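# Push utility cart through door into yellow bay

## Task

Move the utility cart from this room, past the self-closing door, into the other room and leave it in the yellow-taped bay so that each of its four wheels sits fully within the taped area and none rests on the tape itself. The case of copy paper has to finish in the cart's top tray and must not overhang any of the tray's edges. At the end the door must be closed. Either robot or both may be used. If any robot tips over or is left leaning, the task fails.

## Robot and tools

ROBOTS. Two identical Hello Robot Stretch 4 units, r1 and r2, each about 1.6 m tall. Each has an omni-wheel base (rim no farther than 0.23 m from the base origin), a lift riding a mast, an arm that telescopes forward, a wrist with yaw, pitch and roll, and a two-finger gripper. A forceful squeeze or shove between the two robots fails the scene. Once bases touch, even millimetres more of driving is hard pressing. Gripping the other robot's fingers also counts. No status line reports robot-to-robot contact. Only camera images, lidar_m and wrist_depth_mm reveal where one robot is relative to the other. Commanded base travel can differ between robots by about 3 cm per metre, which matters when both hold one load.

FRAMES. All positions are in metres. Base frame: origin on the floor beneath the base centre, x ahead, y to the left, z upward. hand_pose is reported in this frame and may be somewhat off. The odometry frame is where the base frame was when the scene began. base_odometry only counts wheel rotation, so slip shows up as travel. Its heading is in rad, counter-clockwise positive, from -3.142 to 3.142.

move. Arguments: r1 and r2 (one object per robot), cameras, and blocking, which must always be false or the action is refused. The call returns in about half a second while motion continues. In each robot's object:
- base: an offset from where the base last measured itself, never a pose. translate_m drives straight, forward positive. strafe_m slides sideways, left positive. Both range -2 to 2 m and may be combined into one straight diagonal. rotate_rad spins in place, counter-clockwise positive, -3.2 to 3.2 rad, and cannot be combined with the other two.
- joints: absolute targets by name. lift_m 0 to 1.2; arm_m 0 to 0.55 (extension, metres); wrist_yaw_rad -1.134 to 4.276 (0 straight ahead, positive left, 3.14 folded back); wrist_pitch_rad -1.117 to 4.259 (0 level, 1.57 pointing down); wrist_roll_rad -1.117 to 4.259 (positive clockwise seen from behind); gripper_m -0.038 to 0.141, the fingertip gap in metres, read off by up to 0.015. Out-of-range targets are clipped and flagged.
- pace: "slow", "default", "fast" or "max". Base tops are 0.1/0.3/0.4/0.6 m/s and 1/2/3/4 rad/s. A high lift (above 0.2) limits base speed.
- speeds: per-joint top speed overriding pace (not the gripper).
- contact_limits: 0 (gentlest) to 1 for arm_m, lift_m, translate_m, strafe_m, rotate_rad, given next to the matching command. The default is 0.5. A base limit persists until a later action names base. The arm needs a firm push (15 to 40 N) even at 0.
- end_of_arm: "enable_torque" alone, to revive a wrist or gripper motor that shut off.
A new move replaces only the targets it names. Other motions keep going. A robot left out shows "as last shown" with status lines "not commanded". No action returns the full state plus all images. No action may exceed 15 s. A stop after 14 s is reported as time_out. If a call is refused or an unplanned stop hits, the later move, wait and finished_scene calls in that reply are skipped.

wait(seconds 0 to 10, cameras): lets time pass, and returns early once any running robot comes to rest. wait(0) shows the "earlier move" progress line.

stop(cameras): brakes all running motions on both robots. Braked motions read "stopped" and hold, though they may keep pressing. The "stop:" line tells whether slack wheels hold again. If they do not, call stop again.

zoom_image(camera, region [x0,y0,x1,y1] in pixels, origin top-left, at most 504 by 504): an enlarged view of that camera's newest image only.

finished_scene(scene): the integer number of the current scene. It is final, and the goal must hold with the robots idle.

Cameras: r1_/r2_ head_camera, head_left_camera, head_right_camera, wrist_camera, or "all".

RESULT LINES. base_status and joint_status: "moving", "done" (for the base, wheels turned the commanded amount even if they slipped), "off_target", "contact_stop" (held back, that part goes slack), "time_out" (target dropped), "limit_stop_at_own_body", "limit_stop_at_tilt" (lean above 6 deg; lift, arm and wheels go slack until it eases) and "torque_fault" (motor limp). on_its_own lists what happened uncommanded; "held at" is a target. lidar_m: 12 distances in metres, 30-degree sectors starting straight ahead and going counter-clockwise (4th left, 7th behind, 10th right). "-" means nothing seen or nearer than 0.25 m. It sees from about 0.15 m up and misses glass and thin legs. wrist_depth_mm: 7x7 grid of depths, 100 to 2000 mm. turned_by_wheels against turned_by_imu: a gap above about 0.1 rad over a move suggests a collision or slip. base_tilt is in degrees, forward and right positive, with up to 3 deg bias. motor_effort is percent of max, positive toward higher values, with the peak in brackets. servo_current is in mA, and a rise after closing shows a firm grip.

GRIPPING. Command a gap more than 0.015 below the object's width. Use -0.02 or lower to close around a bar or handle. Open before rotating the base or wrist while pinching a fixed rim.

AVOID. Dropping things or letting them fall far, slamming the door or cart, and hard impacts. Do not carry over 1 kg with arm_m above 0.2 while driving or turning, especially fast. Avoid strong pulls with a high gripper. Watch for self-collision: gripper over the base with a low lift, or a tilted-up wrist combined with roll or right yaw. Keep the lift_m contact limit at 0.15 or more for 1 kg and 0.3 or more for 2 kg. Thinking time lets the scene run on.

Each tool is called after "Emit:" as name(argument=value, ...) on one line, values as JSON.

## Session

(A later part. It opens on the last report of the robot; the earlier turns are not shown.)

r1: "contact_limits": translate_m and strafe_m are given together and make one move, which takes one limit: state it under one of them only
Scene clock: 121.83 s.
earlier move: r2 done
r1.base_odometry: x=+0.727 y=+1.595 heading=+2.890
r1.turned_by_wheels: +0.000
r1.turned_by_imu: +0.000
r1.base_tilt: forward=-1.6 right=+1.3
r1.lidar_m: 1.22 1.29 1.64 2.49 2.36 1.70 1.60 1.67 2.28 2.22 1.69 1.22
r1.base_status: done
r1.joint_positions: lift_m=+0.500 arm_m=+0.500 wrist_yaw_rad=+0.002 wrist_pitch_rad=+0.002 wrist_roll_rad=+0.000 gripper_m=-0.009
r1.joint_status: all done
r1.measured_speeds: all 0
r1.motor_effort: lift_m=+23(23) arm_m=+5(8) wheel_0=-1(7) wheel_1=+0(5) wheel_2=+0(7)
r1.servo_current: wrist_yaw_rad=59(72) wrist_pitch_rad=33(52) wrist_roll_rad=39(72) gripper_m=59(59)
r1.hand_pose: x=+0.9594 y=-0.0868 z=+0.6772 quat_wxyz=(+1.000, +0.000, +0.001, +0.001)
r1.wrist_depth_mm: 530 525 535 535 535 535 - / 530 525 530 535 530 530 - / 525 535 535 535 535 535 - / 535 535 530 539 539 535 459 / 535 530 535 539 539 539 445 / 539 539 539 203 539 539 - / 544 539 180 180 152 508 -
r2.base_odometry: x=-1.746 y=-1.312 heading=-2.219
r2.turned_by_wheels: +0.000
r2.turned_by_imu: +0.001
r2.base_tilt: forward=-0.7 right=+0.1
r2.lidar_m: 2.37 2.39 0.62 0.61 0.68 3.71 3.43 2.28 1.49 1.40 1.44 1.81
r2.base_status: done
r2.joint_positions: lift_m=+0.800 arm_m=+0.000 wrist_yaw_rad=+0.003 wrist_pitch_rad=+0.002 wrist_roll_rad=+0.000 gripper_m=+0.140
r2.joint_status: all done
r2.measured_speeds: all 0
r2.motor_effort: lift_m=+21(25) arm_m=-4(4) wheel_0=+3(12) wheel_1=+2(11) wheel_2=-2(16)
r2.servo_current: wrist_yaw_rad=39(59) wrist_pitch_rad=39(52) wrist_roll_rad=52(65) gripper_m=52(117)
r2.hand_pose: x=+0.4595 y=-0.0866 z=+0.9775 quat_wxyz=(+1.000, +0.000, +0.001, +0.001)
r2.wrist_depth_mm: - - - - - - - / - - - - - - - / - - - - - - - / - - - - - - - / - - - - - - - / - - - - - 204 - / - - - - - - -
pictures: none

Emit:
move(r1={"base":{"translate_m":0.8,"strafe_m":0.06},"contact_limits":{"translate_m":0.7}}, blocking=false)

Emit:
wait(seconds=2)

Emit:
wait(seconds=3, cameras=["r1_head_camera","r1_head_right_camera","r2_head_camera","r2_head_left_camera"])

Scene clock: 125.63 s.
move: r1 moving
r1.base_odometry: x=+0.696 y=+1.600 heading=+2.890
r1.turned_by_wheels: +0.000
r1.turned_by_imu: +0.000
r1.base_tilt: forward=-1.6 right=+1.2
r1.lidar_m: 1.20 1.25 1.60 2.49 2.38 1.70 1.61 1.70 2.35 2.22 1.67 1.19
r1.base_status: translate_m moving; strafe_m moving
r1.joint_positions: lift_m=+0.500 arm_m=+0.500 wrist_yaw_rad=+0.002 wrist_pitch_rad=+0.002 wrist_roll_rad=+0.000 gripper_m=-0.009
r1.joint_status: not commanded
r1.measured_speeds: translate_m=+0.121 strafe_m=+0.010 rotate_rad=+0.001 lift_m=+0.000 arm_m=+0.000 wrist_yaw_rad=+0.000 wrist_pitch_rad=+0.000 wrist_roll_rad=+0.000
r1.motor_effort: lift_m=+23(23) arm_m=+5(5) wheel_0=+5(5) wheel_1=+5(7) wheel_2=-8(9)
r1.servo_current: wrist_yaw_rad=52(52) wrist_pitch_rad=39(46) wrist_roll_rad=33(65) gripper_m=52(59)
r1.contact_limits: translate_m 0.7
r1.hand_pose: x=+0.9594 y=-0.0868 z=+0.6772 quat_wxyz=(+1.000, +0.000, +0.001, +0.001)
r1.wrist_depth_mm: 496 500 504 504 508 508 - / 504 496 504 508 504 504 427 / 504 504 504 508 508 508 433 / 504 504 508 512 512 508 433 / 504 508 512 512 512 512 433 / 504 512 508 203 508 512 433 / 508 508 180 184 153 488 436
r2.base_odometry: x=-1.746 y=-1.312 heading=-2.219
r2.turned_by_wheels: +0.000
r2.turned_by_imu: +0.000
r2.base_tilt: forward=-0.7 right=+0.1
r2.lidar_m: 2.39 2.40 0.63 0.61 0.69 3.74 3.45 2.31 1.54 1.41 1.43 1.83
r2.base_status: not commanded
r2.joint_positions: lift_m=+0.800 arm_m=+0.000 wrist_yaw_rad=+0.003 wrist_pitch_rad=+0.002 wrist_roll_rad=+0.000 gripper_m=+0.140
r2.joint_status: not commanded
r2.measured_speeds: all 0
r2.motor_effort: lift_m=+21(21) arm_m=-4(4) wheel_0=+3(3) wheel_1=+2(2) wheel_2=-2(2)
r2.servo_current: wrist_yaw_rad=39(52) wrist_pitch_rad=39(46) wrist_roll_rad=52(52) gripper_m=52(52)
r2.hand_pose: x=+0.4595 y=-0.0866 z=+0.9775 quat_wxyz=(+1.000, +0.000, +0.001, +0.001)
r2.wrist_depth_mm: - - - - - - - / - - - - - - - / - - - - - - - / - - - - - - - / - - - - - - - / - - - - - 205 - / - - - - - - -
pictures: none

Scene clock: 127.63 s.
earlier move: r1 contact_stop
r1.base_odometry: x=+0.260 y=+1.664 heading=+2.796
r1.turned_by_wheels: -0.094
r1.turned_by_imu: -0.085
r1.base_tilt: forward=-1.6 right=+1.2
r1.lidar_m: 0.87 0.86 0.90 2.02 2.45 2.23 2.07 2.14 2.45 2.28 1.12 0.83
r1.base_status: translate_m contact_stop; strafe_m contact_stop
r1.joint_positions: lift_m=+0.500 arm_m=+0.500 wrist_yaw_rad=-0.005 wrist_pitch_rad=+0.002 wrist_roll_rad=+0.000 gripper_m=-0.010
r1.joint_status: not commanded
r1.measured_speeds: translate_m=+0.000 strafe_m=+0.032 rotate_rad=-0.146 lift_m=+0.000 arm_m=+0.000 wrist_yaw_rad=+0.000 wrist_pitch_rad=+0.000 wrist_roll_rad=+0.000
r1.on_its_own: the wheels are slack since a contact_stop
r1.motor_effort: lift_m=+21(23) arm_m=+7(20) wheel_0=-1(9) wheel_1=+2(13) wheel_2=+0(33)
r1.servo_current: wrist_yaw_rad=39(104) wrist_pitch_rad=39(52) wrist_roll_rad=65(65) gripper_m=46(59)
r1.contact_limits: translate_m 0.7
r1.hand_pose: x=+0.9585 y=-0.0889 z=+0.6776 quat_wxyz=(+1.000, +0.000, +0.001, -0.003)
r1.wrist_depth_mm: 191 203 219 236 253 278 303 / 191 204 219 235 255 279 304 / 193 204 218 236 256 278 306 / 193 204 220 237 257 281 306 / 193 204 221 238 256 282 303 / 193 205 214 194 258 282 304 / 194 202 216 187 170 287 310
r2.base_odometry: x=-1.746 y=-1.312 heading=-2.219
r2.turned_by_wheels: +0.000
r2.turned_by_imu: +0.000
r2.base_tilt: forward=-0.7 right=+0.0
r2.lidar_m: 2.38 2.41 0.63 0.60 0.69 3.72 3.44 2.28 1.53 1.39 1.44 1.81
r2.base_status: not commanded
r2.joint_positions: lift_m=+0.800 arm_m=+0.000 wrist_yaw_rad=+0.003 wrist_pitch_rad=+0.002 wrist_roll_rad=+0.000 gripper_m=+0.140
r2.joint_status: not commanded
r2.measured_speeds: all 0
r2.motor_effort: lift_m=+21(21) arm_m=-4(4) wheel_0=+3(3) wheel_1=+2(2) wheel_2=-2(2)
r2.servo_current: wrist_yaw_rad=46(65) wrist_pitch_rad=39(52) wrist_roll_rad=39(59) gripper_m=52(59)
r2.hand_pose: x=+0.4595 y=-0.0866 z=+0.9775 quat_wxyz=(+1.000, +0.000, +0.001, +0.001)
r2.wrist_depth_mm: - - - - - - - / - - - - - - - / - - - - - - - / - - - - - - - / - - - - - - - / - - - - - 206 - / - - - - - - -
wait: 2.00 s; no rest
pictures: none

not run: a stop that you did not command came earlier in this reply.

Emit:
wait(seconds=0.3, cameras=["r1_head_camera","r1_head_right_camera","r2_head_camera"])

Scene clock: 140.13 s.
earlier move: r1 contact_stop
r1.base_odometry: x=+0.332 y=+1.625 heading=+2.555
r1.turned_by_wheels: -0.242
r1.turned_by_imu: -0.244
r1.base_tilt: forward=-1.6 right=+1.3
r1.lidar_m: 0.86 0.86 0.95 1.39 2.40 2.46 2.01 2.02 2.27 2.29 1.86 0.94
r1.base_status: translate_m contact_stop (by the wheels' count: +0.387 of +0.800); strafe_m contact_stop (by the wheels' count: +0.054 of +0.060)
r1.joint_positions: lift_m=+0.500 arm_m=+0.500 wrist_yaw_rad=-0.003 wrist_pitch_rad=+0.002 wrist_roll_rad=+0.000 gripper_m=-0.010
r1.joint_status: not commanded
r1.measured_speeds: all 0
r1.on_its_own: the wheels are slack since a contact_stop
r1.motor_effort: lift_m=+21(23) arm_m=+5(20) wheel_0=+0(9) wheel_1=+0(13) wheel_2=+0(33)
r1.servo_current: wrist_yaw_rad=52(104) wrist_pitch_rad=39(52) wrist_roll_rad=59(72) gripper_m=46(59)
r1.contact_limits: translate_m 0.7
r1.hand_pose: x=+0.9589 y=-0.0883 z=+0.6776 quat_wxyz=(+1.000, +0.000, +0.001, -0.001)
r1.wrist_depth_mm: 190 204 221 238 199 - - / 191 205 222 239 202 - - / 191 204 222 238 204 - 215 / 192 204 224 239 204 - 215 / 192 206 222 238 206 - 216 / 189 205 215 195 189 - - / 189 200 216 185 180 - -
r2.base_odometry: x=-1.746 y=-1.312 heading=-2.219
r2.turned_by_wheels: +0.000
r2.turned_by_imu: +0.001
r2.base_tilt: forward=-0.6 right=+0.0
r2.lidar_m: 2.38 2.43 0.63 0.61 0.67 3.71 3.41 2.27 1.51 1.38 1.45 1.82
r2.base_status: not commanded
r2.joint_positions: lift_m=+0.800 arm_m=+0.000 wrist_yaw_rad=+0.003 wrist_pitch_rad=+0.002 wrist_roll_rad=+0.000 gripper_m=+0.140
r2.joint_status: not commanded
r2.measured_speeds: all 0
r2.motor_effort: lift_m=+21(21) arm_m=-4(4) wheel_0=+3(3) wheel_1=+2(2) wheel_2=-2(2)
r2.servo_current: wrist_yaw_rad=39(65) wrist_pitch_rad=46(52) wrist_roll_rad=52(65) gripper_m=59(59)
r2.hand_pose: x=+0.4595 y=-0.0866 z=+0.9775 quat_wxyz=(+1.000, +0.000, +0.001, +0.001)
r2.wrist_depth_mm: - - - - - - - / - - - - - - - / - - - - - - - / - - - - - - - / - - - - - - - / - - - - - 205 - / - - - - - - -
wait: 0.00 of 0.3 s (r1 has come to rest)
Images, in order (width x height): r1_head_camera 420x560, r1_head_right_camera 420x672, r2_head_camera 420x560.

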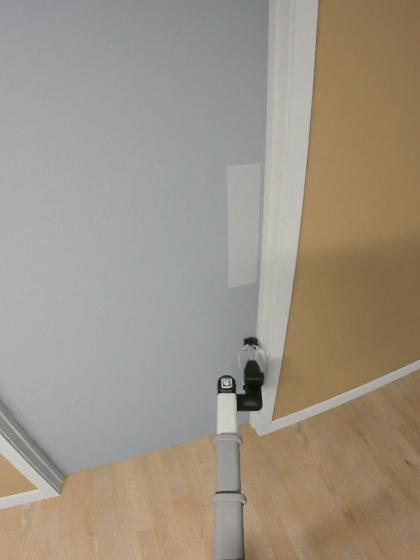

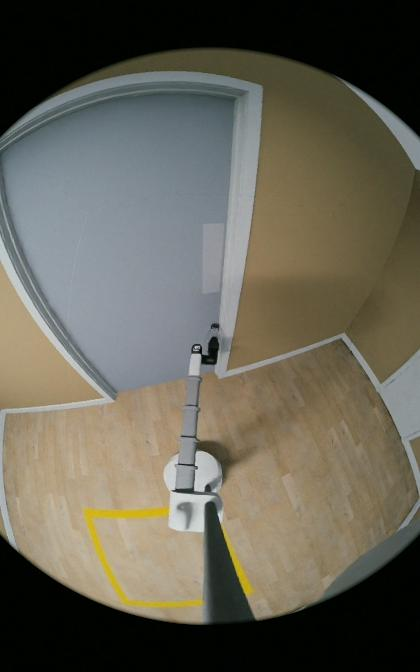

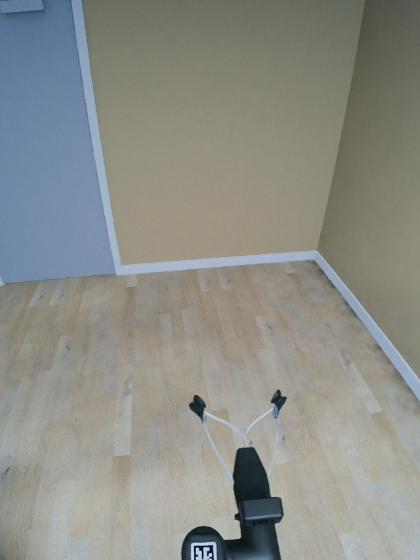

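Emit:
move(r1={"base":{"translate_m":-0.15}}, blocking=false)

Emit:
wait(seconds=1.5)

Emit:
move(r1={"base":{"rotate_rad":0.36}}, blocking=false)

Emit:
wait(seconds=2)

Emit:
move(r1={"base":{"translate_m":0.65},"contact_limits":{"translate_m":1.0}}, blocking=false)

Emit:
wait(seconds=4, cameras=["r1_head_camera","r1_head_right_camera","r2_head_camera","r2_head_left_camera"])

Scene clock: 152.50 s.
move: r1 moving
r1.base_odometry: x=+0.358 y=+1.608 heading=+2.554
r1.turned_by_wheels: +0.000
r1.turned_by_imu: -0.001
r1.base_tilt: forward=-1.6 right=+1.3
r1.lidar_m: 0.89 0.88 0.97 1.45 2.41 2.41 1.98 1.97 2.21 2.32 1.92 1.01
r1.base_status: translate_m moving
r1.joint_positions: lift_m=+0.500 arm_m=+0.500 wrist_yaw_rad=-0.003 wrist_pitch_rad=+0.002 wrist_roll_rad=+0.000 gripper_m=-0.010
r1.joint_status: not commanded
r1.measured_speeds: translate_m=-0.121 strafe_m=+0.000 rotate_rad=-0.002 lift_m=+0.000 arm_m=+0.000 wrist_yaw_rad=+0.000 wrist_pitch_rad=+0.000 wrist_roll_rad=+0.000
r1.motor_effort: lift_m=+21(21) arm_m=+5(5) wheel_0=-7(7) wheel_1=-5(7) wheel_2=+7(9)
r1.servo_current: wrist_yaw_rad=39(65) wrist_pitch_rad=46(46) wrist_roll_rad=59(59) gripper_m=39(52)
r1.hand_pose: x=+0.9589 y=-0.0882 z=+0.6776 quat_wxyz=(+1.000, +0.000, +0.001, -0.001)
r1.wrist_depth_mm: 211 229 247 265 228 - 243 / 213 228 247 265 230 - 243 / 213 229 248 266 224 - 247 / 213 229 248 266 225 - 247 / 213 229 248 266 227 - 248 / 215 229 239 195 208 - 248 / 215 224 242 185 170 - 245
r2: as last shown
r2.turned_by_imu: +0.000
pictures: none

Scene clock: 153.83 s.
earlier move: r1 done
r1.base_odometry: x=+0.457 y=+1.542 heading=+2.554
r1.turned_by_wheels: +0.000
r1.turned_by_imu: +0.000
r1.base_tilt: forward=-1.6 right=+1.3
r1.lidar_m: 0.97 0.99 1.02 1.67 2.35 2.30 1.87 1.86 2.10 2.34 2.16 1.13
r1.base_status: done
r1.joint_positions: lift_m=+0.500 arm_m=+0.500 wrist_yaw_rad=-0.003 wrist_pitch_rad=+0.002 wrist_roll_rad=+0.000 gripper_m=-0.010
r1.joint_status: not commanded
r1.measured_speeds: all 0
r1.motor_effort: lift_m=+21(21) arm_m=+5(5) wheel_0=-2(8) wheel_1=-1(7) wheel_2=-1(9)
r1.servo_current: wrist_yaw_rad=33(65) wrist_pitch_rad=46(52) wrist_roll_rad=52(65) gripper_m=46(52)
r1.hand_pose: x=+0.9589 y=-0.0882 z=+0.6776 quat_wxyz=(+1.000, +0.000, +0.001, -0.001)
r1.wrist_depth_mm: 310 332 357 382 332 370 413 / 310 332 357 382 325 368 413 / 306 332 357 382 325 370 413 / 312 332 362 379 327 375 413 / 307 332 359 382 330 373 413 / 312 332 349 195 180 375 413 / 310 327 179 185 153 384 410
r2.base_odometry: x=-1.746 y=-1.312 heading=-2.219
r2.turned_by_wheels: +0.000
r2.turned_by_imu: +0.000
r2.base_tilt: forward=-0.7 right=+0.1
r2.lidar_m: 2.37 2.41 0.62 0.61 0.70 3.71 3.43 2.29 1.53 1.39 1.43 1.84
r2.base_status: not commanded
r2.joint_positions: lift_m=+0.800 arm_m=+0.000 wrist_yaw_rad=+0.003 wrist_pitch_rad=+0.002 wrist_roll_rad=+0.000 gripper_m=+0.140
r2.joint_status: not commanded
r2.measured_speeds: all 0
r2.motor_effort: lift_m=+21(21) arm_m=-4(4) wheel_0=+3(3) wheel_1=+2(2) wheel_2=-2(2)
r2.servo_current: wrist_yaw_rad=52(59) wrist_pitch_rad=33(46) wrist_roll_rad=46(65) gripper_m=52(52)
r2.hand_pose: x=+0.4595 y=-0.0866 z=+0.9775 quat_wxyz=(+1.000, +0.000, +0.001, +0.001)
r2.wrist_depth_mm: - - - - - - - / - - - - - - - / - - - - - - - / - - - - - - - / - - - - - - - / - - - - - 205 - / - - - - - - -
wait: 1.33 of 1.5 s (r1 has come to rest)
pictures: none

Scene clock: 154.33 s.
move: r1 moving
r1.base_odometry: x=+0.457 y=+1.542 heading=+2.795
r1.turned_by_wheels: +0.241
r1.turned_by_imu: +0.242
r1.base_tilt: forward=-1.6 right=+1.3
r1.lidar_m: 0.98 1.02 1.21 2.35 2.41 2.02 1.85 1.89 2.44 2.34 1.49 1.05
r1.base_status: rotate_rad moving
r1.joint_positions: lift_m=+0.500 arm_m=+0.500 wrist_yaw_rad=-0.003 wrist_pitch_rad=+0.002 wrist_roll_rad=+0.000 gripper_m=-0.010
r1.joint_status: not commanded
r1.measured_speeds: translate_m=+0.001 strafe_m=+0.001 rotate_rad=+0.747 lift_m=+0.000 arm_m=+0.000 wrist_yaw_rad=+0.000 wrist_pitch_rad=+0.000 wrist_roll_rad=+0.000
r1.motor_effort: lift_m=+21(21) arm_m=+5(5) wheel_0=-4(11) wheel_1=-3(8) wheel_2=-3(8)
r1.servo_current: wrist_yaw_rad=52(52) wrist_pitch_rad=46(46) wrist_roll_rad=39(59) gripper_m=46(46)
r1.hand_pose: x=+0.9589 y=-0.0882 z=+0.6776 quat_wxyz=(+1.000, +0.000, +0.001, -0.001)
r1.wrist_depth_mm: 281 290 298 314 327 340 349 / 279 290 300 314 327 342 353 / 282 289 303 314 325 343 351 / 279 293 303 315 329 342 351 / 282 291 304 315 327 342 355 / 281 291 298 195 329 345 353 / 281 290 301 185 161 345 355
r2: as last shown
pictures: none

Scene clock: 154.97 s.
earlier move: r1 done
r1.base_odometry: x=+0.457 y=+1.542 heading=+2.914
r1.turned_by_wheels: +0.119
r1.turned_by_imu: +0.120
r1.base_tilt: forward=-1.6 right=+1.3
r1.lidar_m: 0.97 1.03 1.33 2.36 2.47 1.94 1.84 1.97 2.42 2.36 1.30 1.02
r1.base_status: done
r1.joint_positions: lift_m=+0.500 arm_m=+0.500 wrist_yaw_rad=-0.002 wrist_pitch_rad=+0.002 wrist_roll_rad=+0.000 gripper_m=-0.010
r1.joint_status: not commanded
r1.measured_speeds: all 0
r1.motor_effort: lift_m=+21(21) arm_m=+4(5) wheel_0=+0(11) wheel_1=+0(8) wheel_2=-1(8)
r1.servo_current: wrist_yaw_rad=52(52) wrist_pitch_rad=39(52) wrist_roll_rad=59(59) gripper_m=39(46)
r1.hand_pose: x=+0.9591 y=-0.0880 z=+0.6776 quat_wxyz=(+1.000, +0.000, +0.001, -0.001)
r1.wrist_depth_mm: 286 285 283 282 282 279 278 / 286 286 285 283 283 281 281 / 287 287 286 285 282 282 282 / 289 287 286 285 285 282 282 / 289 289 286 286 286 283 282 / 289 289 287 195 285 285 286 / 289 287 289 185 171 283 285
r2.base_odometry: x=-1.746 y=-1.312 heading=-2.219
r2.turned_by_wheels: +0.000
r2.turned_by_imu: +0.000
r2.base_tilt: forward=-0.7 right=+0.1
r2.lidar_m: 2.37 2.41 0.64 0.61 0.71 3.69 3.44 2.26 1.52 1.40 1.41 1.82
r2.base_status: not commanded
r2.joint_positions: lift_m=+0.800 arm_m=+0.000 wrist_yaw_rad=+0.003 wrist_pitch_rad=+0.002 wrist_roll_rad=+0.000 gripper_m=+0.140
r2.joint_status: not commanded
r2.measured_speeds: all 0
r2.motor_effort: lift_m=+21(21) arm_m=-4(4) wheel_0=+3(3) wheel_1=+2(2) wheel_2=-2(2)
r2.servo_current: wrist_yaw_rad=46(52) wrist_pitch_rad=46(46) wrist_roll_rad=52(65) gripper_m=52(59)
r2.hand_pose: x=+0.4595 y=-0.0866 z=+0.9775 quat_wxyz=(+1.000, +0.000, +0.001, +0.001)
r2.wrist_depth_mm: - - - - - - - / - - - - - - - / - - - - - - - / - - - - - - - / - - - - - - - / - - - - - 204 - / - - - - - - -
wait: 0.63 of 2 s (r1 has come to rest)
pictures: none

Scene clock: 155.47 s.
move: r1 moving
r1.base_odometry: x=+0.426 y=+1.549 heading=+2.914
r1.turned_by_wheels: +0.000
r1.turned_by_imu: +0.000
r1.base_tilt: forward=-1.6 right=+1.3
r1.lidar_m: 0.95 1.01 1.31 2.35 2.48 1.95 1.88 1.99 2.42 2.35 1.27 1.01
r1.base_status: translate_m moving
r1.joint_positions: lift_m=+0.500 arm_m=+0.500 wrist_yaw_rad=-0.002 wrist_pitch_rad=+0.002 wrist_roll_rad=+0.000 gripper_m=-0.010
r1.joint_status: not commanded
r1.measured_speeds: translate_m=+0.122 strafe_m=+0.000 rotate_rad=-0.004 lift_m=+0.000 arm_m=+0.000 wrist_yaw_rad=+0.000 wrist_pitch_rad=+0.000 wrist_roll_rad=+0.000
r1.motor_effort: lift_m=+21(21) arm_m=+4(4) wheel_0=+7(7) wheel_1=+5(8) wheel_2=-8(9)
r1.servo_current: wrist_yaw_rad=39(65) wrist_pitch_rad=33(46) wrist_roll_rad=39(59) gripper_m=46(46)
r1.contact_limits: translate_m 1
r1.hand_pose: x=+0.9591 y=-0.0880 z=+0.6776 quat_wxyz=(+1.000, +0.000, +0.001, -0.001)
r1.wrist_depth_mm: 258 258 258 257 256 255 254 / 260 259 260 259 257 256 255 / 262 260 260 259 257 256 256 / 262 262 262 259 259 257 257 / 262 262 260 259 259 258 257 / 262 264 260 195 260 259 258 / 264 263 263 185 161 260 258
r2: as last shown
pictures: none

Scene clock: 159.47 s.
earlier move: r1 contact_stop
r1.base_odometry: x=+0.346 y=+1.525 heading=+2.770
r1.turned_by_wheels: -0.145
r1.turned_by_imu: -0.091
r1.base_tilt: forward=-1.6 right=+1.3
r1.lidar_m: 0.90 0.94 1.12 2.29 2.35 2.07 1.93 2.02 2.58 2.41 1.31 0.98
r1.base_status: translate_m contact_stop
r1.joint_positions: lift_m=+0.500 arm_m=+0.500 wrist_yaw_rad=-0.003 wrist_pitch_rad=+0.002 wrist_roll_rad=+0.000 gripper_m=-0.010
r1.joint_status: not commanded
r1.measured_speeds: translate_m=-0.025 strafe_m=+0.009 rotate_rad=+0.008 lift_m=+0.000 arm_m=+0.000 wrist_yaw_rad=+0.000 wrist_pitch_rad=+0.000 wrist_roll_rad=+0.000
r1.on_its_own: the wheels are slack since a contact_stop
r1.motor_effort: lift_m=+21(21) arm_m=+4(19) wheel_0=+1(12) wheel_1=+0(14) wheel_2=+1(36)
r1.servo_current: wrist_yaw_rad=33(150) wrist_pitch_rad=46(59) wrist_roll_rad=46(72) gripper_m=39(52)
r1.contact_limits: translate_m 1
r1.hand_pose: x=+0.9590 y=-0.0882 z=+0.6775 quat_wxyz=(+1.000, +0.000, +0.001, -0.001)
r1.wrist_depth_mm: 210 218 224 231 240 249 255 / 211 217 225 232 239 248 256 / 211 218 225 233 240 250 256 / 213 219 225 233 240 248 256 / 212 218 225 235 242 249 258 / 212 220 208 200 242 251 258 / 213 218 225 168 164 254 260
r2.base_odometry: x=-1.746 y=-1.312 heading=-2.219
r2.turned_by_wheels: +0.000
r2.turned_by_imu: +0.001
r2.base_tilt: forward=-0.7 right=+0.1
r2.lidar_m: 2.38 2.40 0.65 0.61 0.68 3.73 3.44 2.26 1.51 1.40 1.41 1.84
r2.base_status: not commanded
r2.joint_positions: lift_m=+0.800 arm_m=+0.000 wrist_yaw_rad=+0.003 wrist_pitch_rad=+0.002 wrist_roll_rad=+0.000 gripper_m=+0.140
r2.joint_status: not commanded
r2.measured_speeds: all 0
r2.motor_effort: lift_m=+21(21) arm_m=-4(4) wheel_0=+3(3) wheel_1=+2(2) wheel_2=-2(2)
r2.servo_current: wrist_yaw_rad=46(65) wrist_pitch_rad=46(46) wrist_roll_rad=46(65) gripper_m=52(59)
r2.hand_pose: x=+0.4595 y=-0.0866 z=+0.9775 quat_wxyz=(+1.000, +0.000, +0.001, +0.001)
r2.wrist_depth_mm: - - - - - - - / - - - - - - - / - - - - - - - / - - - - - - - / - - - - - - - / - - - - - 205 - / - - - - - - -
wait: 4.00 s; no rest
Images, in order (width x height): r1_head_camera 420x560, r1_head_right_camera 420x672, r2_head_camera 420x560, r2_head_left_camera 420x672.

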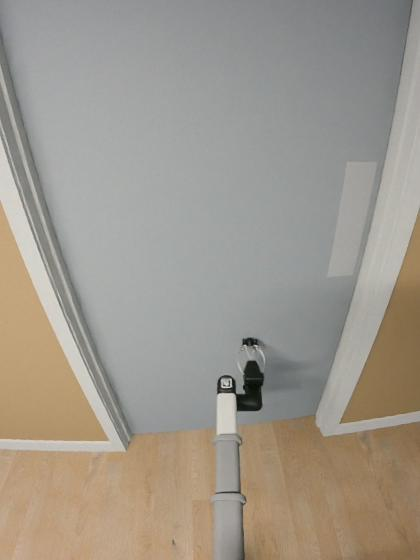

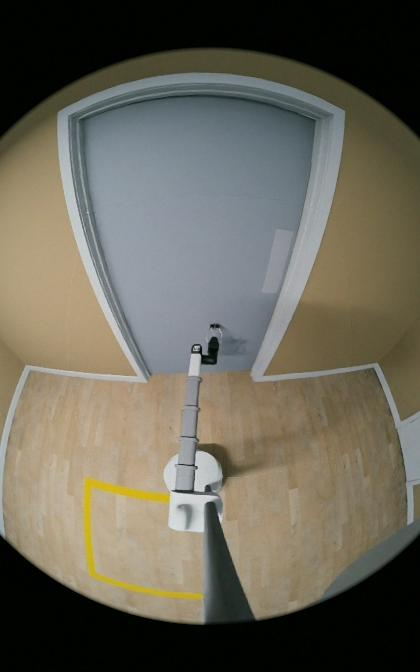

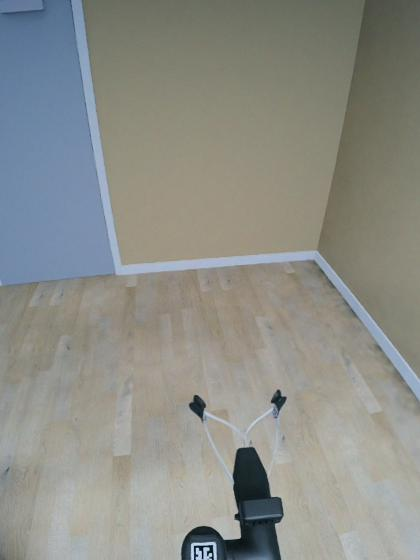

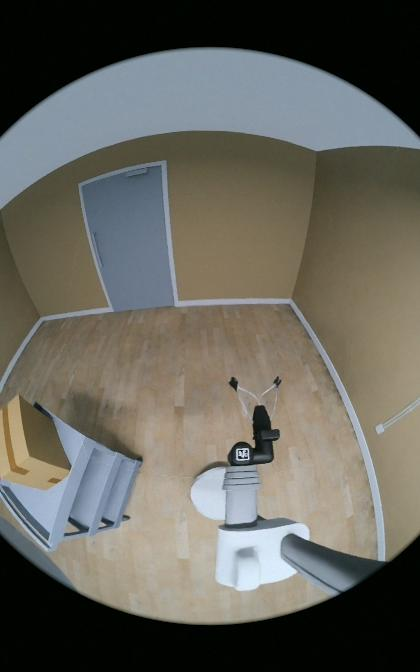

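Emit:
move(r1={"base":{"translate_m":-0.08,"strafe_m":-0.15},"joints":{"wrist_yaw_rad":0.4,"arm_m":0.1}}, blocking=false)

Emit:
wait(seconds=1.6)

Emit:
move(r1={"base":{"rotate_rad":0.14}}, blocking=false)

Emit:
wait(seconds=1)

Emit:
move(r1={"base":{"translate_m":0.4},"contact_limits":{"translate_m":1.0}}, blocking=false)

Emit:
wait(seconds=2, cameras=["r1_head_camera"])

Scene clock: 176.83 s.
earlier move: r1 contact_stop
move: r1 moving
r1.base_odometry: x=+0.390 y=+1.535 heading=+2.766
r1.turned_by_wheels: -0.004
r1.turned_by_imu: -0.004
r1.base_tilt: forward=-1.6 right=+1.3
r1.lidar_m: 0.94 0.96 1.15 2.31 2.37 2.04 1.90 1.98 2.54 2.36 1.36 0.99
r1.base_status: earlier translate_m contact_stop (by the wheels' count: +0.077 of +0.650); translate_m moving; strafe_m moving
r1.joint_positions: lift_m=+0.500 arm_m=+0.449 wrist_yaw_rad=+0.392 wrist_pitch_rad=+0.002 wrist_roll_rad=+0.000 gripper_m=-0.010
r1.joint_status: arm_m moving; wrist_yaw_rad moving
r1.measured_speeds: translate_m=-0.058 strafe_m=-0.108 rotate_rad=-0.009 lift_m=+0.000 arm_m=-0.195 wrist_yaw_rad=+0.278 wrist_pitch_rad=+0.000 wrist_roll_rad=+0.000
r1.motor_effort: lift_m=+21(21) arm_m=-6(7) wheel_0=+5(9) wheel_1=-10(10) wheel_2=+4(6)
r1.servo_current: wrist_yaw_rad=33(78) wrist_pitch_rad=39(52) wrist_roll_rad=46(59) gripper_m=46(46)
r1.hand_pose: x=+0.9202 y=+0.0293 z=+0.6775 quat_wxyz=(+0.981, +0.000, +0.001, +0.195)
r1.wrist_depth_mm: 343 314 289 266 249 232 220 / 343 315 289 268 250 234 222 / 345 314 290 267 251 233 223 / 347 317 291 270 250 236 224 / 349 319 291 270 253 236 224 / 353 322 291 195 248 236 224 / 355 322 285 264 161 235 225
r2: as last shown
pictures: none

Scene clock: 178.43 s.
earlier move: r1 moving
r1.base_odometry: x=+0.496 y=+1.625 heading=+2.766
r1.turned_by_wheels: +0.000
r1.turned_by_imu: -0.001
r1.base_tilt: forward=-1.6 right=+1.2
r1.lidar_m: 1.01 1.02 1.22 2.45 2.51 1.94 1.82 1.91 2.40 2.26 1.48 1.03
r1.base_status: done
r1.joint_positions: lift_m=+0.500 arm_m=+0.100 wrist_yaw_rad=+0.397 wrist_pitch_rad=+0.002 wrist_roll_rad=+0.000 gripper_m=-0.010
r1.joint_status: arm_m moving; wrist_yaw_rad moving
r1.measured_speeds: all 0
r1.motor_effort: lift_m=+21(21) arm_m=-5(8) wheel_0=+2(9) wheel_1=-1(10) wheel_2=+1(7)
r1.servo_current: wrist_yaw_rad=72(78) wrist_pitch_rad=46(52) wrist_roll_rad=46(65) gripper_m=39(52)
r1.hand_pose: x=+0.5708 y=+0.0310 z=+0.6775 quat_wxyz=(+0.980, +0.000, +0.001, +0.197)
r1.wrist_depth_mm: 788 - - - - - 585 / 778 831 - - - - - / 778 842 - - - - - / 778 831 - - - - - / 778 854 - - - - - / 809 854 183 194 170 - - / 798 831 162 135 142 - -
r2.base_odometry: x=-1.746 y=-1.312 heading=-2.219
r2.turned_by_wheels: +0.000
r2.turned_by_imu: +0.000
r2.base_tilt: forward=-0.7 right=+0.1
r2.lidar_m: 2.37 2.39 0.62 0.61 0.69 3.74 3.43 2.30 1.51 1.41 1.44 1.81
r2.base_status: not commanded
r2.joint_positions: lift_m=+0.800 arm_m=+0.000 wrist_yaw_rad=+0.003 wrist_pitch_rad=+0.002 wrist_roll_rad=+0.000 gripper_m=+0.140
r2.joint_status: not commanded
r2.measured_speeds: all 0
r2.motor_effort: lift_m=+21(21) arm_m=-4(4) wheel_0=+3(3) wheel_1=+2(2) wheel_2=-2(2)
r2.servo_current: wrist_yaw_rad=52(59) wrist_pitch_rad=39(46) wrist_roll_rad=46(59) gripper_m=59(59)
r2.hand_pose: x=+0.4595 y=-0.0866 z=+0.9775 quat_wxyz=(+1.000, +0.000, +0.001, +0.001)
r2.wrist_depth_mm: - - - - - - - / - - - - - - - / - - - - - - - / - - - - - - - / - - - - - - - / - - - - - 205 - / - - - - - - -
wait: 1.60 s; no rest
pictures: none

Scene clock: 178.93 s.
earlier move: r1 done
move: r1 moving
r1.base_odometry: x=+0.496 y=+1.625 heading=+2.905
r1.turned_by_wheels: +0.139
r1.turned_by_imu: +0.140
r1.base_tilt: forward=-1.6 right=+1.3
r1.lidar_m: 1.02 1.08 1.45 2.43 2.49 1.90 1.81 1.97 2.32 2.26 1.30 1.01
r1.base_status: rotate_rad moving
r1.joint_positions: lift_m=+0.500 arm_m=+0.100 wrist_yaw_rad=+0.398 wrist_pitch_rad=+0.002 wrist_roll_rad=+0.000 gripper_m=-0.010
r1.joint_status: all done
r1.measured_speeds: translate_m=+0.000 strafe_m=-0.001 rotate_rad=+0.080 lift_m=+0.000 arm_m=+0.000 wrist_yaw_rad=+0.000 wrist_pitch_rad=+0.000 wrist_roll_rad=+0.000
r1.motor_effort: lift_m=+21(21) arm_m=-5(5) wheel_0=-5(7) wheel_1=+0(8) wheel_2=+1(6)
r1.servo_current: wrist_yaw_rad=52(65) wrist_pitch_rad=46(52) wrist_roll_rad=59(59) gripper_m=46(46)
r1.hand_pose: x=+0.5707 y=+0.0312 z=+0.6775 quat_wxyz=(+0.980, +0.000, +0.001, +0.198)
r1.wrist_depth_mm: - - 854 - - - 559 / - 842 866 - - - 554 / - 842 842 - - - 554 / - 854 866 - - - 559 / - 854 866 - - - 564 / - 854 188 194 - - 564 / - 138 162 137 142 - -
r2: as last shown
pictures: none

Scene clock: 179.27 s.
earlier move: r1 done
r1.base_odometry: x=+0.496 y=+1.625 heading=+2.906
r1.turned_by_wheels: +0.001
r1.turned_by_imu: +0.001
r1.base_tilt: forward=-1.6 right=+1.3
r1.lidar_m: 1.00 1.10 1.40 2.45 2.47 1.90 1.82 1.96 2.34 2.26 1.27 1.03
r1.base_status: done
r1.joint_positions: lift_m=+0.500 arm_m=+0.100 wrist_yaw_rad=+0.398 wrist_pitch_rad=+0.002 wrist_roll_rad=+0.000 gripper_m=-0.010
r1.joint_status: all done
r1.measured_speeds: all 0
r1.motor_effort: lift_m=+21(21) arm_m=-5(5) wheel_0=-4(7) wheel_1=-1(8) wheel_2=+0(6)
r1.servo_current: wrist_yaw_rad=72(72) wrist_pitch_rad=52(52) wrist_roll_rad=52(59) gripper_m=46(52)
r1.hand_pose: x=+0.5707 y=+0.0312 z=+0.6775 quat_wxyz=(+0.980, +0.000, +0.001, +0.198)
r1.wrist_depth_mm: - - 866 - - - 559 / - 842 866 - - - 559 / - 854 866 - - - 559 / - 866 878 - - - 564 / - 854 866 - - - 559 / - 854 188 194 170 - 564 / - 138 163 135 142 - -
r2.base_odometry: x=-1.746 y=-1.312 heading=-2.219
r2.turned_by_wheels: +0.000
r2.turned_by_imu: +0.000
r2.base_tilt: forward=-0.7 right=+0.1
r2.lidar_m: 2.38 2.43 0.61 0.61 0.68 3.74 3.43 2.27 1.53 1.41 1.43 1.83
r2.base_status: not commanded
r2.joint_positions: lift_m=+0.800 arm_m=+0.000 wrist_yaw_rad=+0.003 wrist_pitch_rad=+0.002 wrist_roll_rad=+0.000 gripper_m=+0.140
r2.joint_status: not commanded
r2.measured_speeds: all 0
r2.motor_effort: lift_m=+21(21) arm_m=-4(4) wheel_0=+3(3) wheel_1=+2(2) wheel_2=-2(2)
r2.servo_current: wrist_yaw_rad=52(52) wrist_pitch_rad=39(46) wrist_roll_rad=52(59) gripper_m=52(59)
r2.hand_pose: x=+0.4595 y=-0.0866 z=+0.9775 quat_wxyz=(+1.000, +0.000, +0.001, +0.001)
r2.wrist_depth_mm: - - - - - - - / - - - - - - - / - - - - - - - / - - - - - - - / - - - - - - - / - - - - - 204 - / - - - - - - -
wait: 0.33 of 1 s (r1 has come to rest)
pictures: none

Scene clock: 179.77 s.
move: r1 moving
r1.base_odometry: x=+0.465 y=+1.632 heading=+2.906
r1.turned_by_wheels: +0.000
r1.turned_by_imu: +0.000
r1.base_tilt: forward=-1.6 right=+1.2
r1.lidar_m: 0.98 1.03 1.42 2.43 2.51 1.91 1.86 2.03 2.34 2.26 1.22 0.99
r1.base_status: translate_m moving
r1.joint_positions: lift_m=+0.500 arm_m=+0.100 wrist_yaw_rad=+0.398 wrist_pitch_rad=+0.002 wrist_roll_rad=+0.000 gripper_m=-0.010
r1.joint_status: not commanded
r1.measured_speeds: translate_m=+0.123 strafe_m=+0.000 rotate_rad=+0.000 lift_m=+0.000 arm_m=+0.000 wrist_yaw_rad=+0.000 wrist_pitch_rad=+0.000 wrist_roll_rad=+0.000
r1.motor_effort: lift_m=+21(21) arm_m=-5(5) wheel_0=+4(8) wheel_1=+3(7) wheel_2=-9(9)
r1.servo_current: wrist_yaw_rad=59(59) wrist_pitch_rad=39(52) wrist_roll_rad=46(59) gripper_m=46(46)
r1.contact_limits: translate_m 1
r1.hand_pose: x=+0.5707 y=+0.0312 z=+0.6775 quat_wxyz=(+0.980, +0.000, +0.001, +0.198)
r1.wrist_depth_mm: - 820 - - - - 530 / - 820 831 - - 564 539 / - 809 842 - - - 539 / - 798 842 - - - 539 / - 788 842 - - - 539 / - 842 187 195 170 - 544 / - 138 163 135 142 - 544
r2: as last shown
pictures: none

Scene clock: 181.77 s.
earlier move: r1 moving
r1.base_odometry: x=+0.107 y=+1.718 heading=+2.906
r1.turned_by_wheels: +0.000
r1.turned_by_imu: +0.000
r1.base_tilt: forward=-1.6 right=+1.3
r1.lidar_m: 0.61 0.68 0.83 2.40 2.57 2.28 2.23 2.34 2.35 1.82 0.76 0.64
r1.base_status: translate_m moving
r1.joint_positions: lift_m=+0.500 arm_m=+0.100 wrist_yaw_rad=+0.398 wrist_pitch_rad=+0.002 wrist_roll_rad=+0.000 gripper_m=-0.010
r1.joint_status: not commanded
r1.measured_speeds: translate_m=+0.012 strafe_m=+0.000 rotate_rad=+0.001 lift_m=+0.000 arm_m=+0.000 wrist_yaw_rad=+0.000 wrist_pitch_rad=+0.000 wrist_roll_rad=+0.000
r1.motor_effort: lift_m=+21(21) arm_m=-5(5) wheel_0=+2(8) wheel_1=+1(7) wheel_2=+0(10)
r1.servo_current: wrist_yaw_rad=46(78) wrist_pitch_rad=46(52) wrist_roll_rad=46(72) gripper_m=46(52)
r1.contact_limits: translate_m 1
r1.hand_pose: x=+0.5707 y=+0.0312 z=+0.6775 quat_wxyz=(+0.980, +0.000, +0.001, +0.198)
r1.wrist_depth_mm: 469 397 345 307 277 251 234 / 473 399 347 309 278 251 235 / 477 402 349 310 277 252 236 / 480 404 353 314 281 254 234 / 484 404 353 314 282 254 235 / 480 410 351 195 274 256 238 / 492 413 180 185 170 253 237
r2.base_odometry: x=-1.746 y=-1.312 heading=-2.219
r2.turned_by_wheels: +0.000
r2.turned_by_imu: +0.000
r2.base_tilt: forward=-0.7 right=+0.1
r2.lidar_m: 2.39 2.41 0.61 0.60 0.70 3.72 3.41 2.27 1.51 1.40 1.42 1.84
r2.base_status: not commanded
r2.joint_positions: lift_m=+0.800 arm_m=+0.000 wrist_yaw_rad=+0.003 wrist_pitch_rad=+0.002 wrist_roll_rad=+0.000 gripper_m=+0.140
r2.joint_status: not commanded
r2.measured_speeds: all 0
r2.motor_effort: lift_m=+21(21) arm_m=-4(4) wheel_0=+3(3) wheel_1=+2(2) wheel_2=-2(2)
r2.servo_current: wrist_yaw_rad=52(65) wrist_pitch_rad=46(52) wrist_roll_rad=46(59) gripper_m=52(59)
r2.hand_pose: x=+0.4595 y=-0.0866 z=+0.9775 quat_wxyz=(+1.000, +0.000, +0.001, +0.001)
r2.wrist_depth_mm: - - - - - - - / - - - - - - - / - - - - - - - / - - - - - - - / - - - - - - - / - - - - - 206 - / - - - - - - -
wait: 2.00 s; no rest
Images, in order (width x height): r1_head_camera 420x560.

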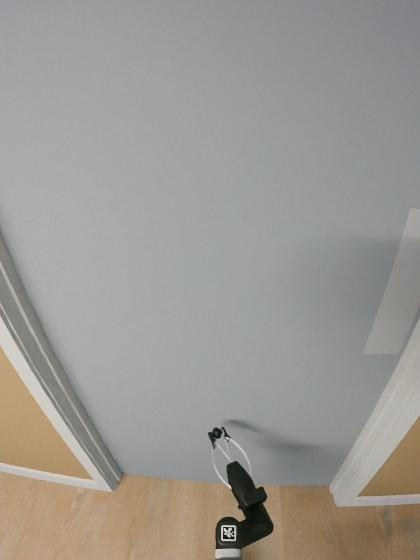

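Emit:
move(r1={"base":{"strafe_m":-0.19}}, blocking=false)

Emit:
wait(seconds=2)

Emit:
move(r1={"base":{"translate_m":0.55},"contact_limits":{"translate_m":1.0}}, blocking=false)

Emit:
wait(seconds=2.5, cameras=["r1_head_camera","r2_head_left_camera"])

Scene clock: 186.70 s.
earlier move: r1 done
move: r1 moving
r1.base_odometry: x=+0.115 y=+1.754 heading=+2.906
r1.turned_by_wheels: +0.000
r1.turned_by_imu: +0.000
r1.base_tilt: forward=-1.6 right=+1.2
r1.lidar_m: 0.61 0.66 0.84 2.45 2.60 2.27 2.23 2.37 2.34 1.80 0.76 0.65
r1.base_status: strafe_m moving
r1.joint_positions: lift_m=+0.500 arm_m=+0.100 wrist_yaw_rad=+0.398 wrist_pitch_rad=+0.002 wrist_roll_rad=+0.000 gripper_m=-0.010
r1.joint_status: not commanded
r1.measured_speeds: translate_m=-0.001 strafe_m=-0.141 rotate_rad=+0.005 lift_m=+0.000 arm_m=+0.000 wrist_yaw_rad=+0.000 wrist_pitch_rad=+0.000 wrist_roll_rad=+0.000
r1.motor_effort: lift_m=+21(21) arm_m=-5(5) wheel_0=+10(10) wheel_1=-8(10) wheel_2=+0(1)
r1.servo_current: wrist_yaw_rad=59(59) wrist_pitch_rad=46(46) wrist_roll_rad=65(65) gripper_m=39(46)
r1.hand_pose: x=+0.5707 y=+0.0312 z=+0.6775 quat_wxyz=(+0.980, +0.000, +0.001, +0.198)
r1.wrist_depth_mm: 469 392 342 306 272 248 232 / 469 394 347 304 276 250 233 / 466 399 349 309 276 253 234 / 477 402 349 309 278 251 234 / 477 402 347 309 279 253 233 / 484 404 347 194 268 254 237 / 488 413 180 181 170 247 236
r2: as last shown
pictures: none

Scene clock: 188.13 s.
earlier move: r1 done
r1.base_odometry: x=+0.151 y=+1.903 heading=+2.906
r1.turned_by_wheels: +0.000
r1.turned_by_imu: -0.001
r1.base_tilt: forward=-1.6 right=+1.2
r1.lidar_m: 0.61 0.66 0.91 2.59 2.76 2.30 2.25 2.42 2.17 1.77 0.74 0.56
r1.base_status: done
r1.joint_positions: lift_m=+0.500 arm_m=+0.100 wrist_yaw_rad=+0.398 wrist_pitch_rad=+0.002 wrist_roll_rad=+0.000 gripper_m=-0.010
r1.joint_status: not commanded
r1.measured_speeds: all 0
r1.motor_effort: lift_m=+20(21) arm_m=-5(5) wheel_0=+0(11) wheel_1=-1(10) wheel_2=+0(1)
r1.servo_current: wrist_yaw_rad=46(59) wrist_pitch_rad=39(52) wrist_roll_rad=52(65) gripper_m=33(52)
r1.hand_pose: x=+0.5707 y=+0.0312 z=+0.6775 quat_wxyz=(+0.980, +0.000, +0.001, +0.198)
r1.wrist_depth_mm: 427 366 324 290 264 242 227 / 415 370 325 293 266 243 228 / 421 370 327 296 267 243 229 / 430 370 329 294 267 244 230 / 433 377 330 297 270 246 230 / 427 379 329 194 264 246 229 / 442 382 184 185 152 244 232
r2.base_odometry: x=-1.746 y=-1.312 heading=-2.219
r2.turned_by_wheels: +0.000
r2.turned_by_imu: +0.000
r2.base_tilt: forward=-0.7 right=+0.0
r2.lidar_m: 2.38 2.40 0.61 0.61 0.66 3.71 3.39 2.26 1.53 1.39 1.44 1.82
r2.base_status: not commanded
r2.joint_positions: lift_m=+0.800 arm_m=+0.000 wrist_yaw_rad=+0.003 wrist_pitch_rad=+0.002 wrist_roll_rad=+0.000 gripper_m=+0.140
r2.joint_status: not commanded
r2.measured_speeds: all 0
r2.motor_effort: lift_m=+21(21) arm_m=-4(4) wheel_0=+2(3) wheel_1=+1(2) wheel_2=-2(2)
r2.servo_current: wrist_yaw_rad=52(59) wrist_pitch_rad=39(46) wrist_roll_rad=46(59) gripper_m=52(59)
r2.hand_pose: x=+0.4595 y=-0.0866 z=+0.9775 quat_wxyz=(+1.000, +0.000, +0.001, +0.001)
r2.wrist_depth_mm: - - - - - - - / - - - - - - - / - - - - - - - / - - - - - - - / - - - - - - - / - - - - - 205 - / - - - - - - -
wait: 1.43 of 2 s (r1 has come to rest)
pictures: none

Scene clock: 188.63 s.
move: r1 moving
r1.base_odometry: x=+0.121 y=+1.910 heading=+2.906
r1.turned_by_wheels: +0.000
r1.turned_by_imu: +0.000
r1.base_tilt: forward=-1.6 right=+1.2
r1.lidar_m: 0.56 0.62 0.88 2.61 2.76 2.33 2.26 2.44 2.16 1.71 0.68 0.54
r1.base_status: translate_m moving
r1.joint_positions: lift_m=+0.500 arm_m=+0.100 wrist_yaw_rad=+0.398 wrist_pitch_rad=+0.002 wrist_roll_rad=+0.000 gripper_m=-0.010
r1.joint_status: not commanded
r1.measured_speeds: translate_m=+0.121 strafe_m=-0.001 rotate_rad=+0.001 lift_m=+0.000 arm_m=+0.000 wrist_yaw_rad=+0.000 wrist_pitch_rad=+0.000 wrist_roll_rad=+0.000
r1.motor_effort: lift_m=+21(21) arm_m=-5(5) wheel_0=+8(8) wheel_1=+5(7) wheel_2=-8(9)
r1.servo_current: wrist_yaw_rad=46(52) wrist_pitch_rad=39(46) wrist_roll_rad=65(72) gripper_m=46(52)
r1.contact_limits: translate_m 1
r1.hand_pose: x=+0.5707 y=+0.0312 z=+0.6775 quat_wxyz=(+0.980, +0.000, +0.001, +0.198)
r1.wrist_depth_mm: 379 329 291 263 237 218 204 / 375 330 293 263 238 219 205 / 384 330 294 264 239 220 206 / 387 334 297 266 241 220 206 / 389 336 298 266 241 220 208 / 384 340 294 195 236 222 208 / 394 343 185 258 152 217 209
r2: as last shown
pictures: none

Scene clock: 191.13 s.
earlier move: r1 moving
r1.base_odometry: x=-0.383 y=+2.032 heading=+2.905
r1.turned_by_wheels: -0.001
r1.turned_by_imu: +0.009
r1.base_tilt: forward=-1.6 right=+1.3
r1.lidar_m: 0.51 0.46 0.49 0.65 2.73 2.84 2.79 2.90 2.22 0.26 0.29 3.32
r1.base_status: translate_m moving
r1.joint_positions: lift_m=+0.500 arm_m=+0.100 wrist_yaw_rad=+0.398 wrist_pitch_rad=+0.000 wrist_roll_rad=+0.000 gripper_m=-0.010
r1.joint_status: not commanded
r1.measured_speeds: translate_m=+0.017 strafe_m=-0.002 rotate_rad=+0.000 lift_m=+0.000 arm_m=+0.000 wrist_yaw_rad=+0.000 wrist_pitch_rad=+0.000 wrist_roll_rad=+0.000
r1.motor_effort: lift_m=+20(21) arm_m=+8(14) wheel_0=+2(14) wheel_1=+7(14) wheel_2=-18(35)
r1.servo_current: wrist_yaw_rad=52(85) wrist_pitch_rad=33(65) wrist_roll_rad=33(72) gripper_m=39(52)
r1.contact_limits: translate_m 1
r1.hand_pose: x=+0.5703 y=+0.0311 z=+0.6782 quat_wxyz=(+0.980, +0.000, +0.000, +0.198)
r1.wrist_depth_mm: 202 213 222 232 245 258 272 / 203 213 222 234 245 258 272 / 202 213 224 233 246 258 273 / 204 213 222 234 247 260 271 / 204 214 223 234 247 260 272 / 203 213 203 200 246 260 273 / 205 155 222 164 148 263 273
r2.base_odometry: x=-1.746 y=-1.312 heading=-2.219
r2.turned_by_wheels: +0.000
r2.turned_by_imu: +0.000
r2.base_tilt: forward=-0.6 right=+0.0
r2.lidar_m: 2.39 2.13 0.60 0.60 0.69 3.70 3.43 2.28 1.50 1.40 1.42 1.85
r2.base_status: not commanded
r2.joint_positions: lift_m=+0.800 arm_m=+0.000 wrist_yaw_rad=+0.003 wrist_pitch_rad=+0.002 wrist_roll_rad=+0.000 gripper_m=+0.140
r2.joint_status: not commanded
r2.measured_speeds: all 0
r2.motor_effort: lift_m=+21(21) arm_m=-4(4) wheel_0=+2(3) wheel_1=+2(2) wheel_2=-2(2)
r2.servo_current: wrist_yaw_rad=33(65) wrist_pitch_rad=46(52) wrist_roll_rad=52(59) gripper_m=39(59)
r2.hand_pose: x=+0.4595 y=-0.0866 z=+0.9775 quat_wxyz=(+1.000, +0.000, +0.001, +0.001)
r2.wrist_depth_mm: - - - - - - - / - - - - - - - / - - - - - - - / - - - - - - - / - - - - - - - / - 189 - - - 205 - / - - - - - - -
wait: 2.50 s; no rest
Images, in order (width x height): r1_head_camera 420x560, r2_head_left_camera 420x672.

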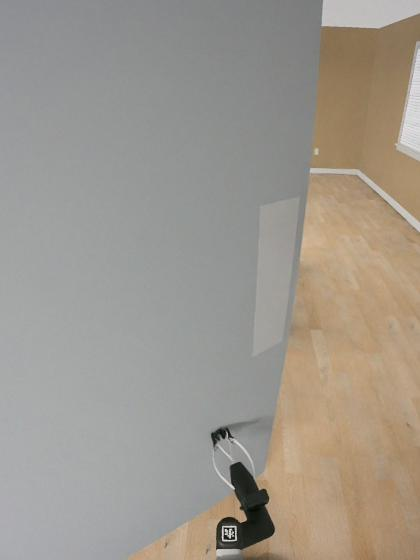

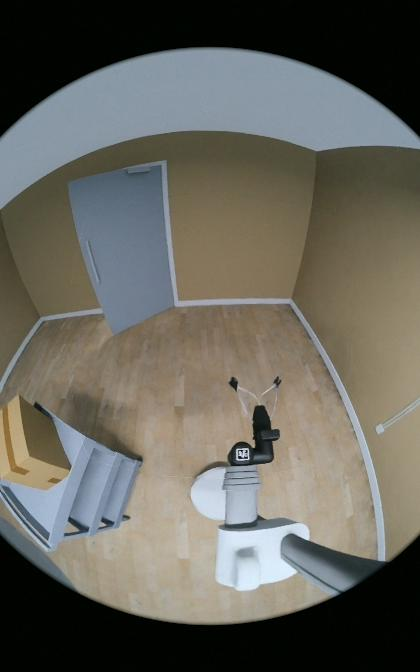

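Emit:
move(r1={"base":{"translate_m":0.3,"strafe_m":0.16},"contact_limits":{"translate_m":1.0}}, blocking=false)

Emit:
wait(seconds=2.5, cameras=["r1_head_camera","r1_head_right_camera","r2_head_left_camera"])

Scene clock: 196.17 s.
earlier move: r1 done
move: r1 moving
r1.base_odometry: x=-0.417 y=+2.023 heading=+2.905
r1.turned_by_wheels: -0.001
r1.turned_by_imu: -0.001
r1.base_tilt: forward=-1.6 right=+1.3
r1.lidar_m: 0.50 0.46 0.47 0.60 2.70 2.89 2.82 2.93 2.29 0.28 0.32 3.34
r1.base_status: translate_m moving; strafe_m moving
r1.joint_positions: lift_m=+0.500 arm_m=+0.100 wrist_yaw_rad=+0.398 wrist_pitch_rad=+0.000 wrist_roll_rad=+0.000 gripper_m=-0.010
r1.joint_status: not commanded
r1.measured_speeds: translate_m=+0.120 strafe_m=+0.065 rotate_rad=-0.002 lift_m=+0.000 arm_m=+0.000 wrist_yaw_rad=+0.000 wrist_pitch_rad=+0.000 wrist_roll_rad=+0.000
r1.motor_effort: lift_m=+20(20) arm_m=+7(7) wheel_0=+4(7) wheel_1=+12(14) wheel_2=-23(24)
r1.servo_current: wrist_yaw_rad=52(72) wrist_pitch_rad=39(46) wrist_roll_rad=39(65) gripper_m=39(46)
r1.contact_limits: translate_m 1
r1.hand_pose: x=+0.5703 y=+0.0311 z=+0.6781 quat_wxyz=(+0.980, +0.000, +0.000, +0.198)
r1.wrist_depth_mm: 200 212 221 235 249 266 279 / 200 210 224 236 250 266 282 / 200 211 224 236 251 267 283 / 200 211 223 236 250 268 285 / 202 211 222 236 251 267 285 / 200 211 191 202 250 268 287 / 202 156 220 180 152 272 283
r2: as last shown
pictures: none

Scene clock: 198.13 s.
earlier move: r1 done
r1.base_odometry: x=-0.712 y=+1.947 heading=+2.904
r1.turned_by_wheels: +0.000
r1.turned_by_imu: -0.005
r1.base_tilt: forward=-1.6 right=+1.3
r1.lidar_m: 0.43 0.34 0.30 0.34 0.55 3.15 3.08 3.15 0.48 0.76 2.50 3.55
r1.base_status: done
r1.joint_positions: lift_m=+0.500 arm_m=+0.100 wrist_yaw_rad=+0.393 wrist_pitch_rad=+0.000 wrist_roll_rad=+0.000 gripper_m=-0.010
r1.joint_status: not commanded
r1.measured_speeds: translate_m=+0.000 strafe_m=+0.000 rotate_rad=+0.000 lift_m=+0.000 arm_m=+0.000 wrist_yaw_rad=-0.001 wrist_pitch_rad=+0.000 wrist_roll_rad=+0.000
r1.motor_effort: lift_m=+20(20) arm_m=+7(7) wheel_0=-4(7) wheel_1=+0(14) wheel_2=-11(26)
r1.servo_current: wrist_yaw_rad=59(78) wrist_pitch_rad=33(46) wrist_roll_rad=59(72) gripper_m=46(52)
r1.contact_limits: translate_m 1
r1.hand_pose: x=+0.5705 y=+0.0297 z=+0.6780 quat_wxyz=(+0.981, +0.000, +0.000, +0.195)
r1.wrist_depth_mm: 163 182 208 243 291 - - / 160 182 208 242 290 - - / 163 182 208 242 289 - - / 161 186 208 244 290 - - / 161 182 209 244 287 - - / 163 182 200 197 281 - - / 165 179 179 226 267 1618 1576
r2.base_odometry: x=-1.746 y=-1.312 heading=-2.219
r2.turned_by_wheels: +0.000
r2.turned_by_imu: +0.000
r2.base_tilt: forward=-0.7 right=+0.1
r2.lidar_m: 2.37 1.80 0.61 0.61 0.69 3.73 3.44 2.28 1.49 1.41 1.42 1.83
r2.base_status: not commanded
r2.joint_positions: lift_m=+0.800 arm_m=+0.000 wrist_yaw_rad=+0.003 wrist_pitch_rad=+0.002 wrist_roll_rad=+0.000 gripper_m=+0.140
r2.joint_status: not commanded
r2.measured_speeds: all 0
r2.motor_effort: lift_m=+21(21) arm_m=-4(4) wheel_0=+3(3) wheel_1=+1(2) wheel_2=-2(2)
r2.servo_current: wrist_yaw_rad=46(59) wrist_pitch_rad=33(52) wrist_roll_rad=33(59) gripper_m=59(59)
r2.hand_pose: x=+0.4595 y=-0.0866 z=+0.9775 quat_wxyz=(+1.000, +0.000, +0.001, +0.001)
r2.wrist_depth_mm: - - - - - - - / - - - - - - - / - - - - - - - / - - - - - - - / - - - - - - - / - 189 - - - 205 - / - - - - - - -
wait: 1.97 of 2.5 s (r1 has come to rest)
Images, in order (width x height): r1_head_camera 420x560, r1_head_right_camera 420x672, r2_head_left_camera 420x672.

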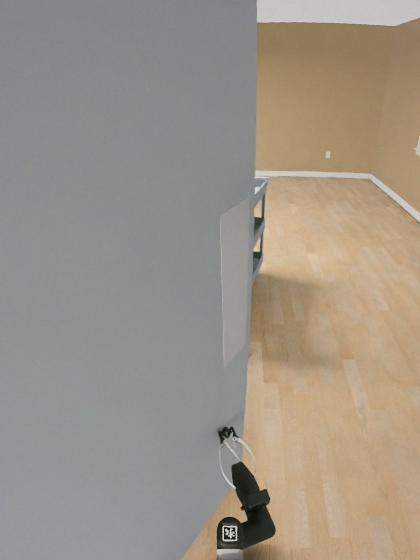

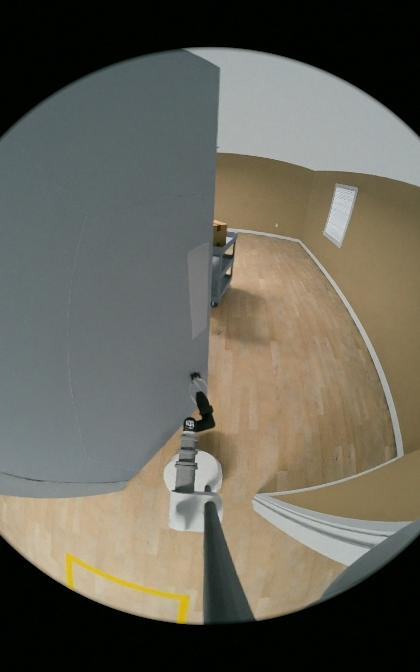

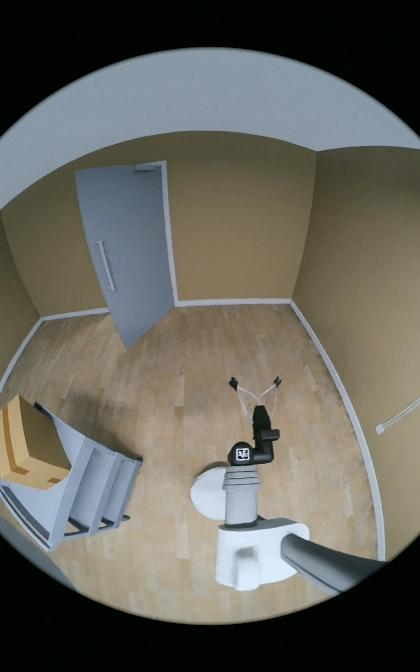

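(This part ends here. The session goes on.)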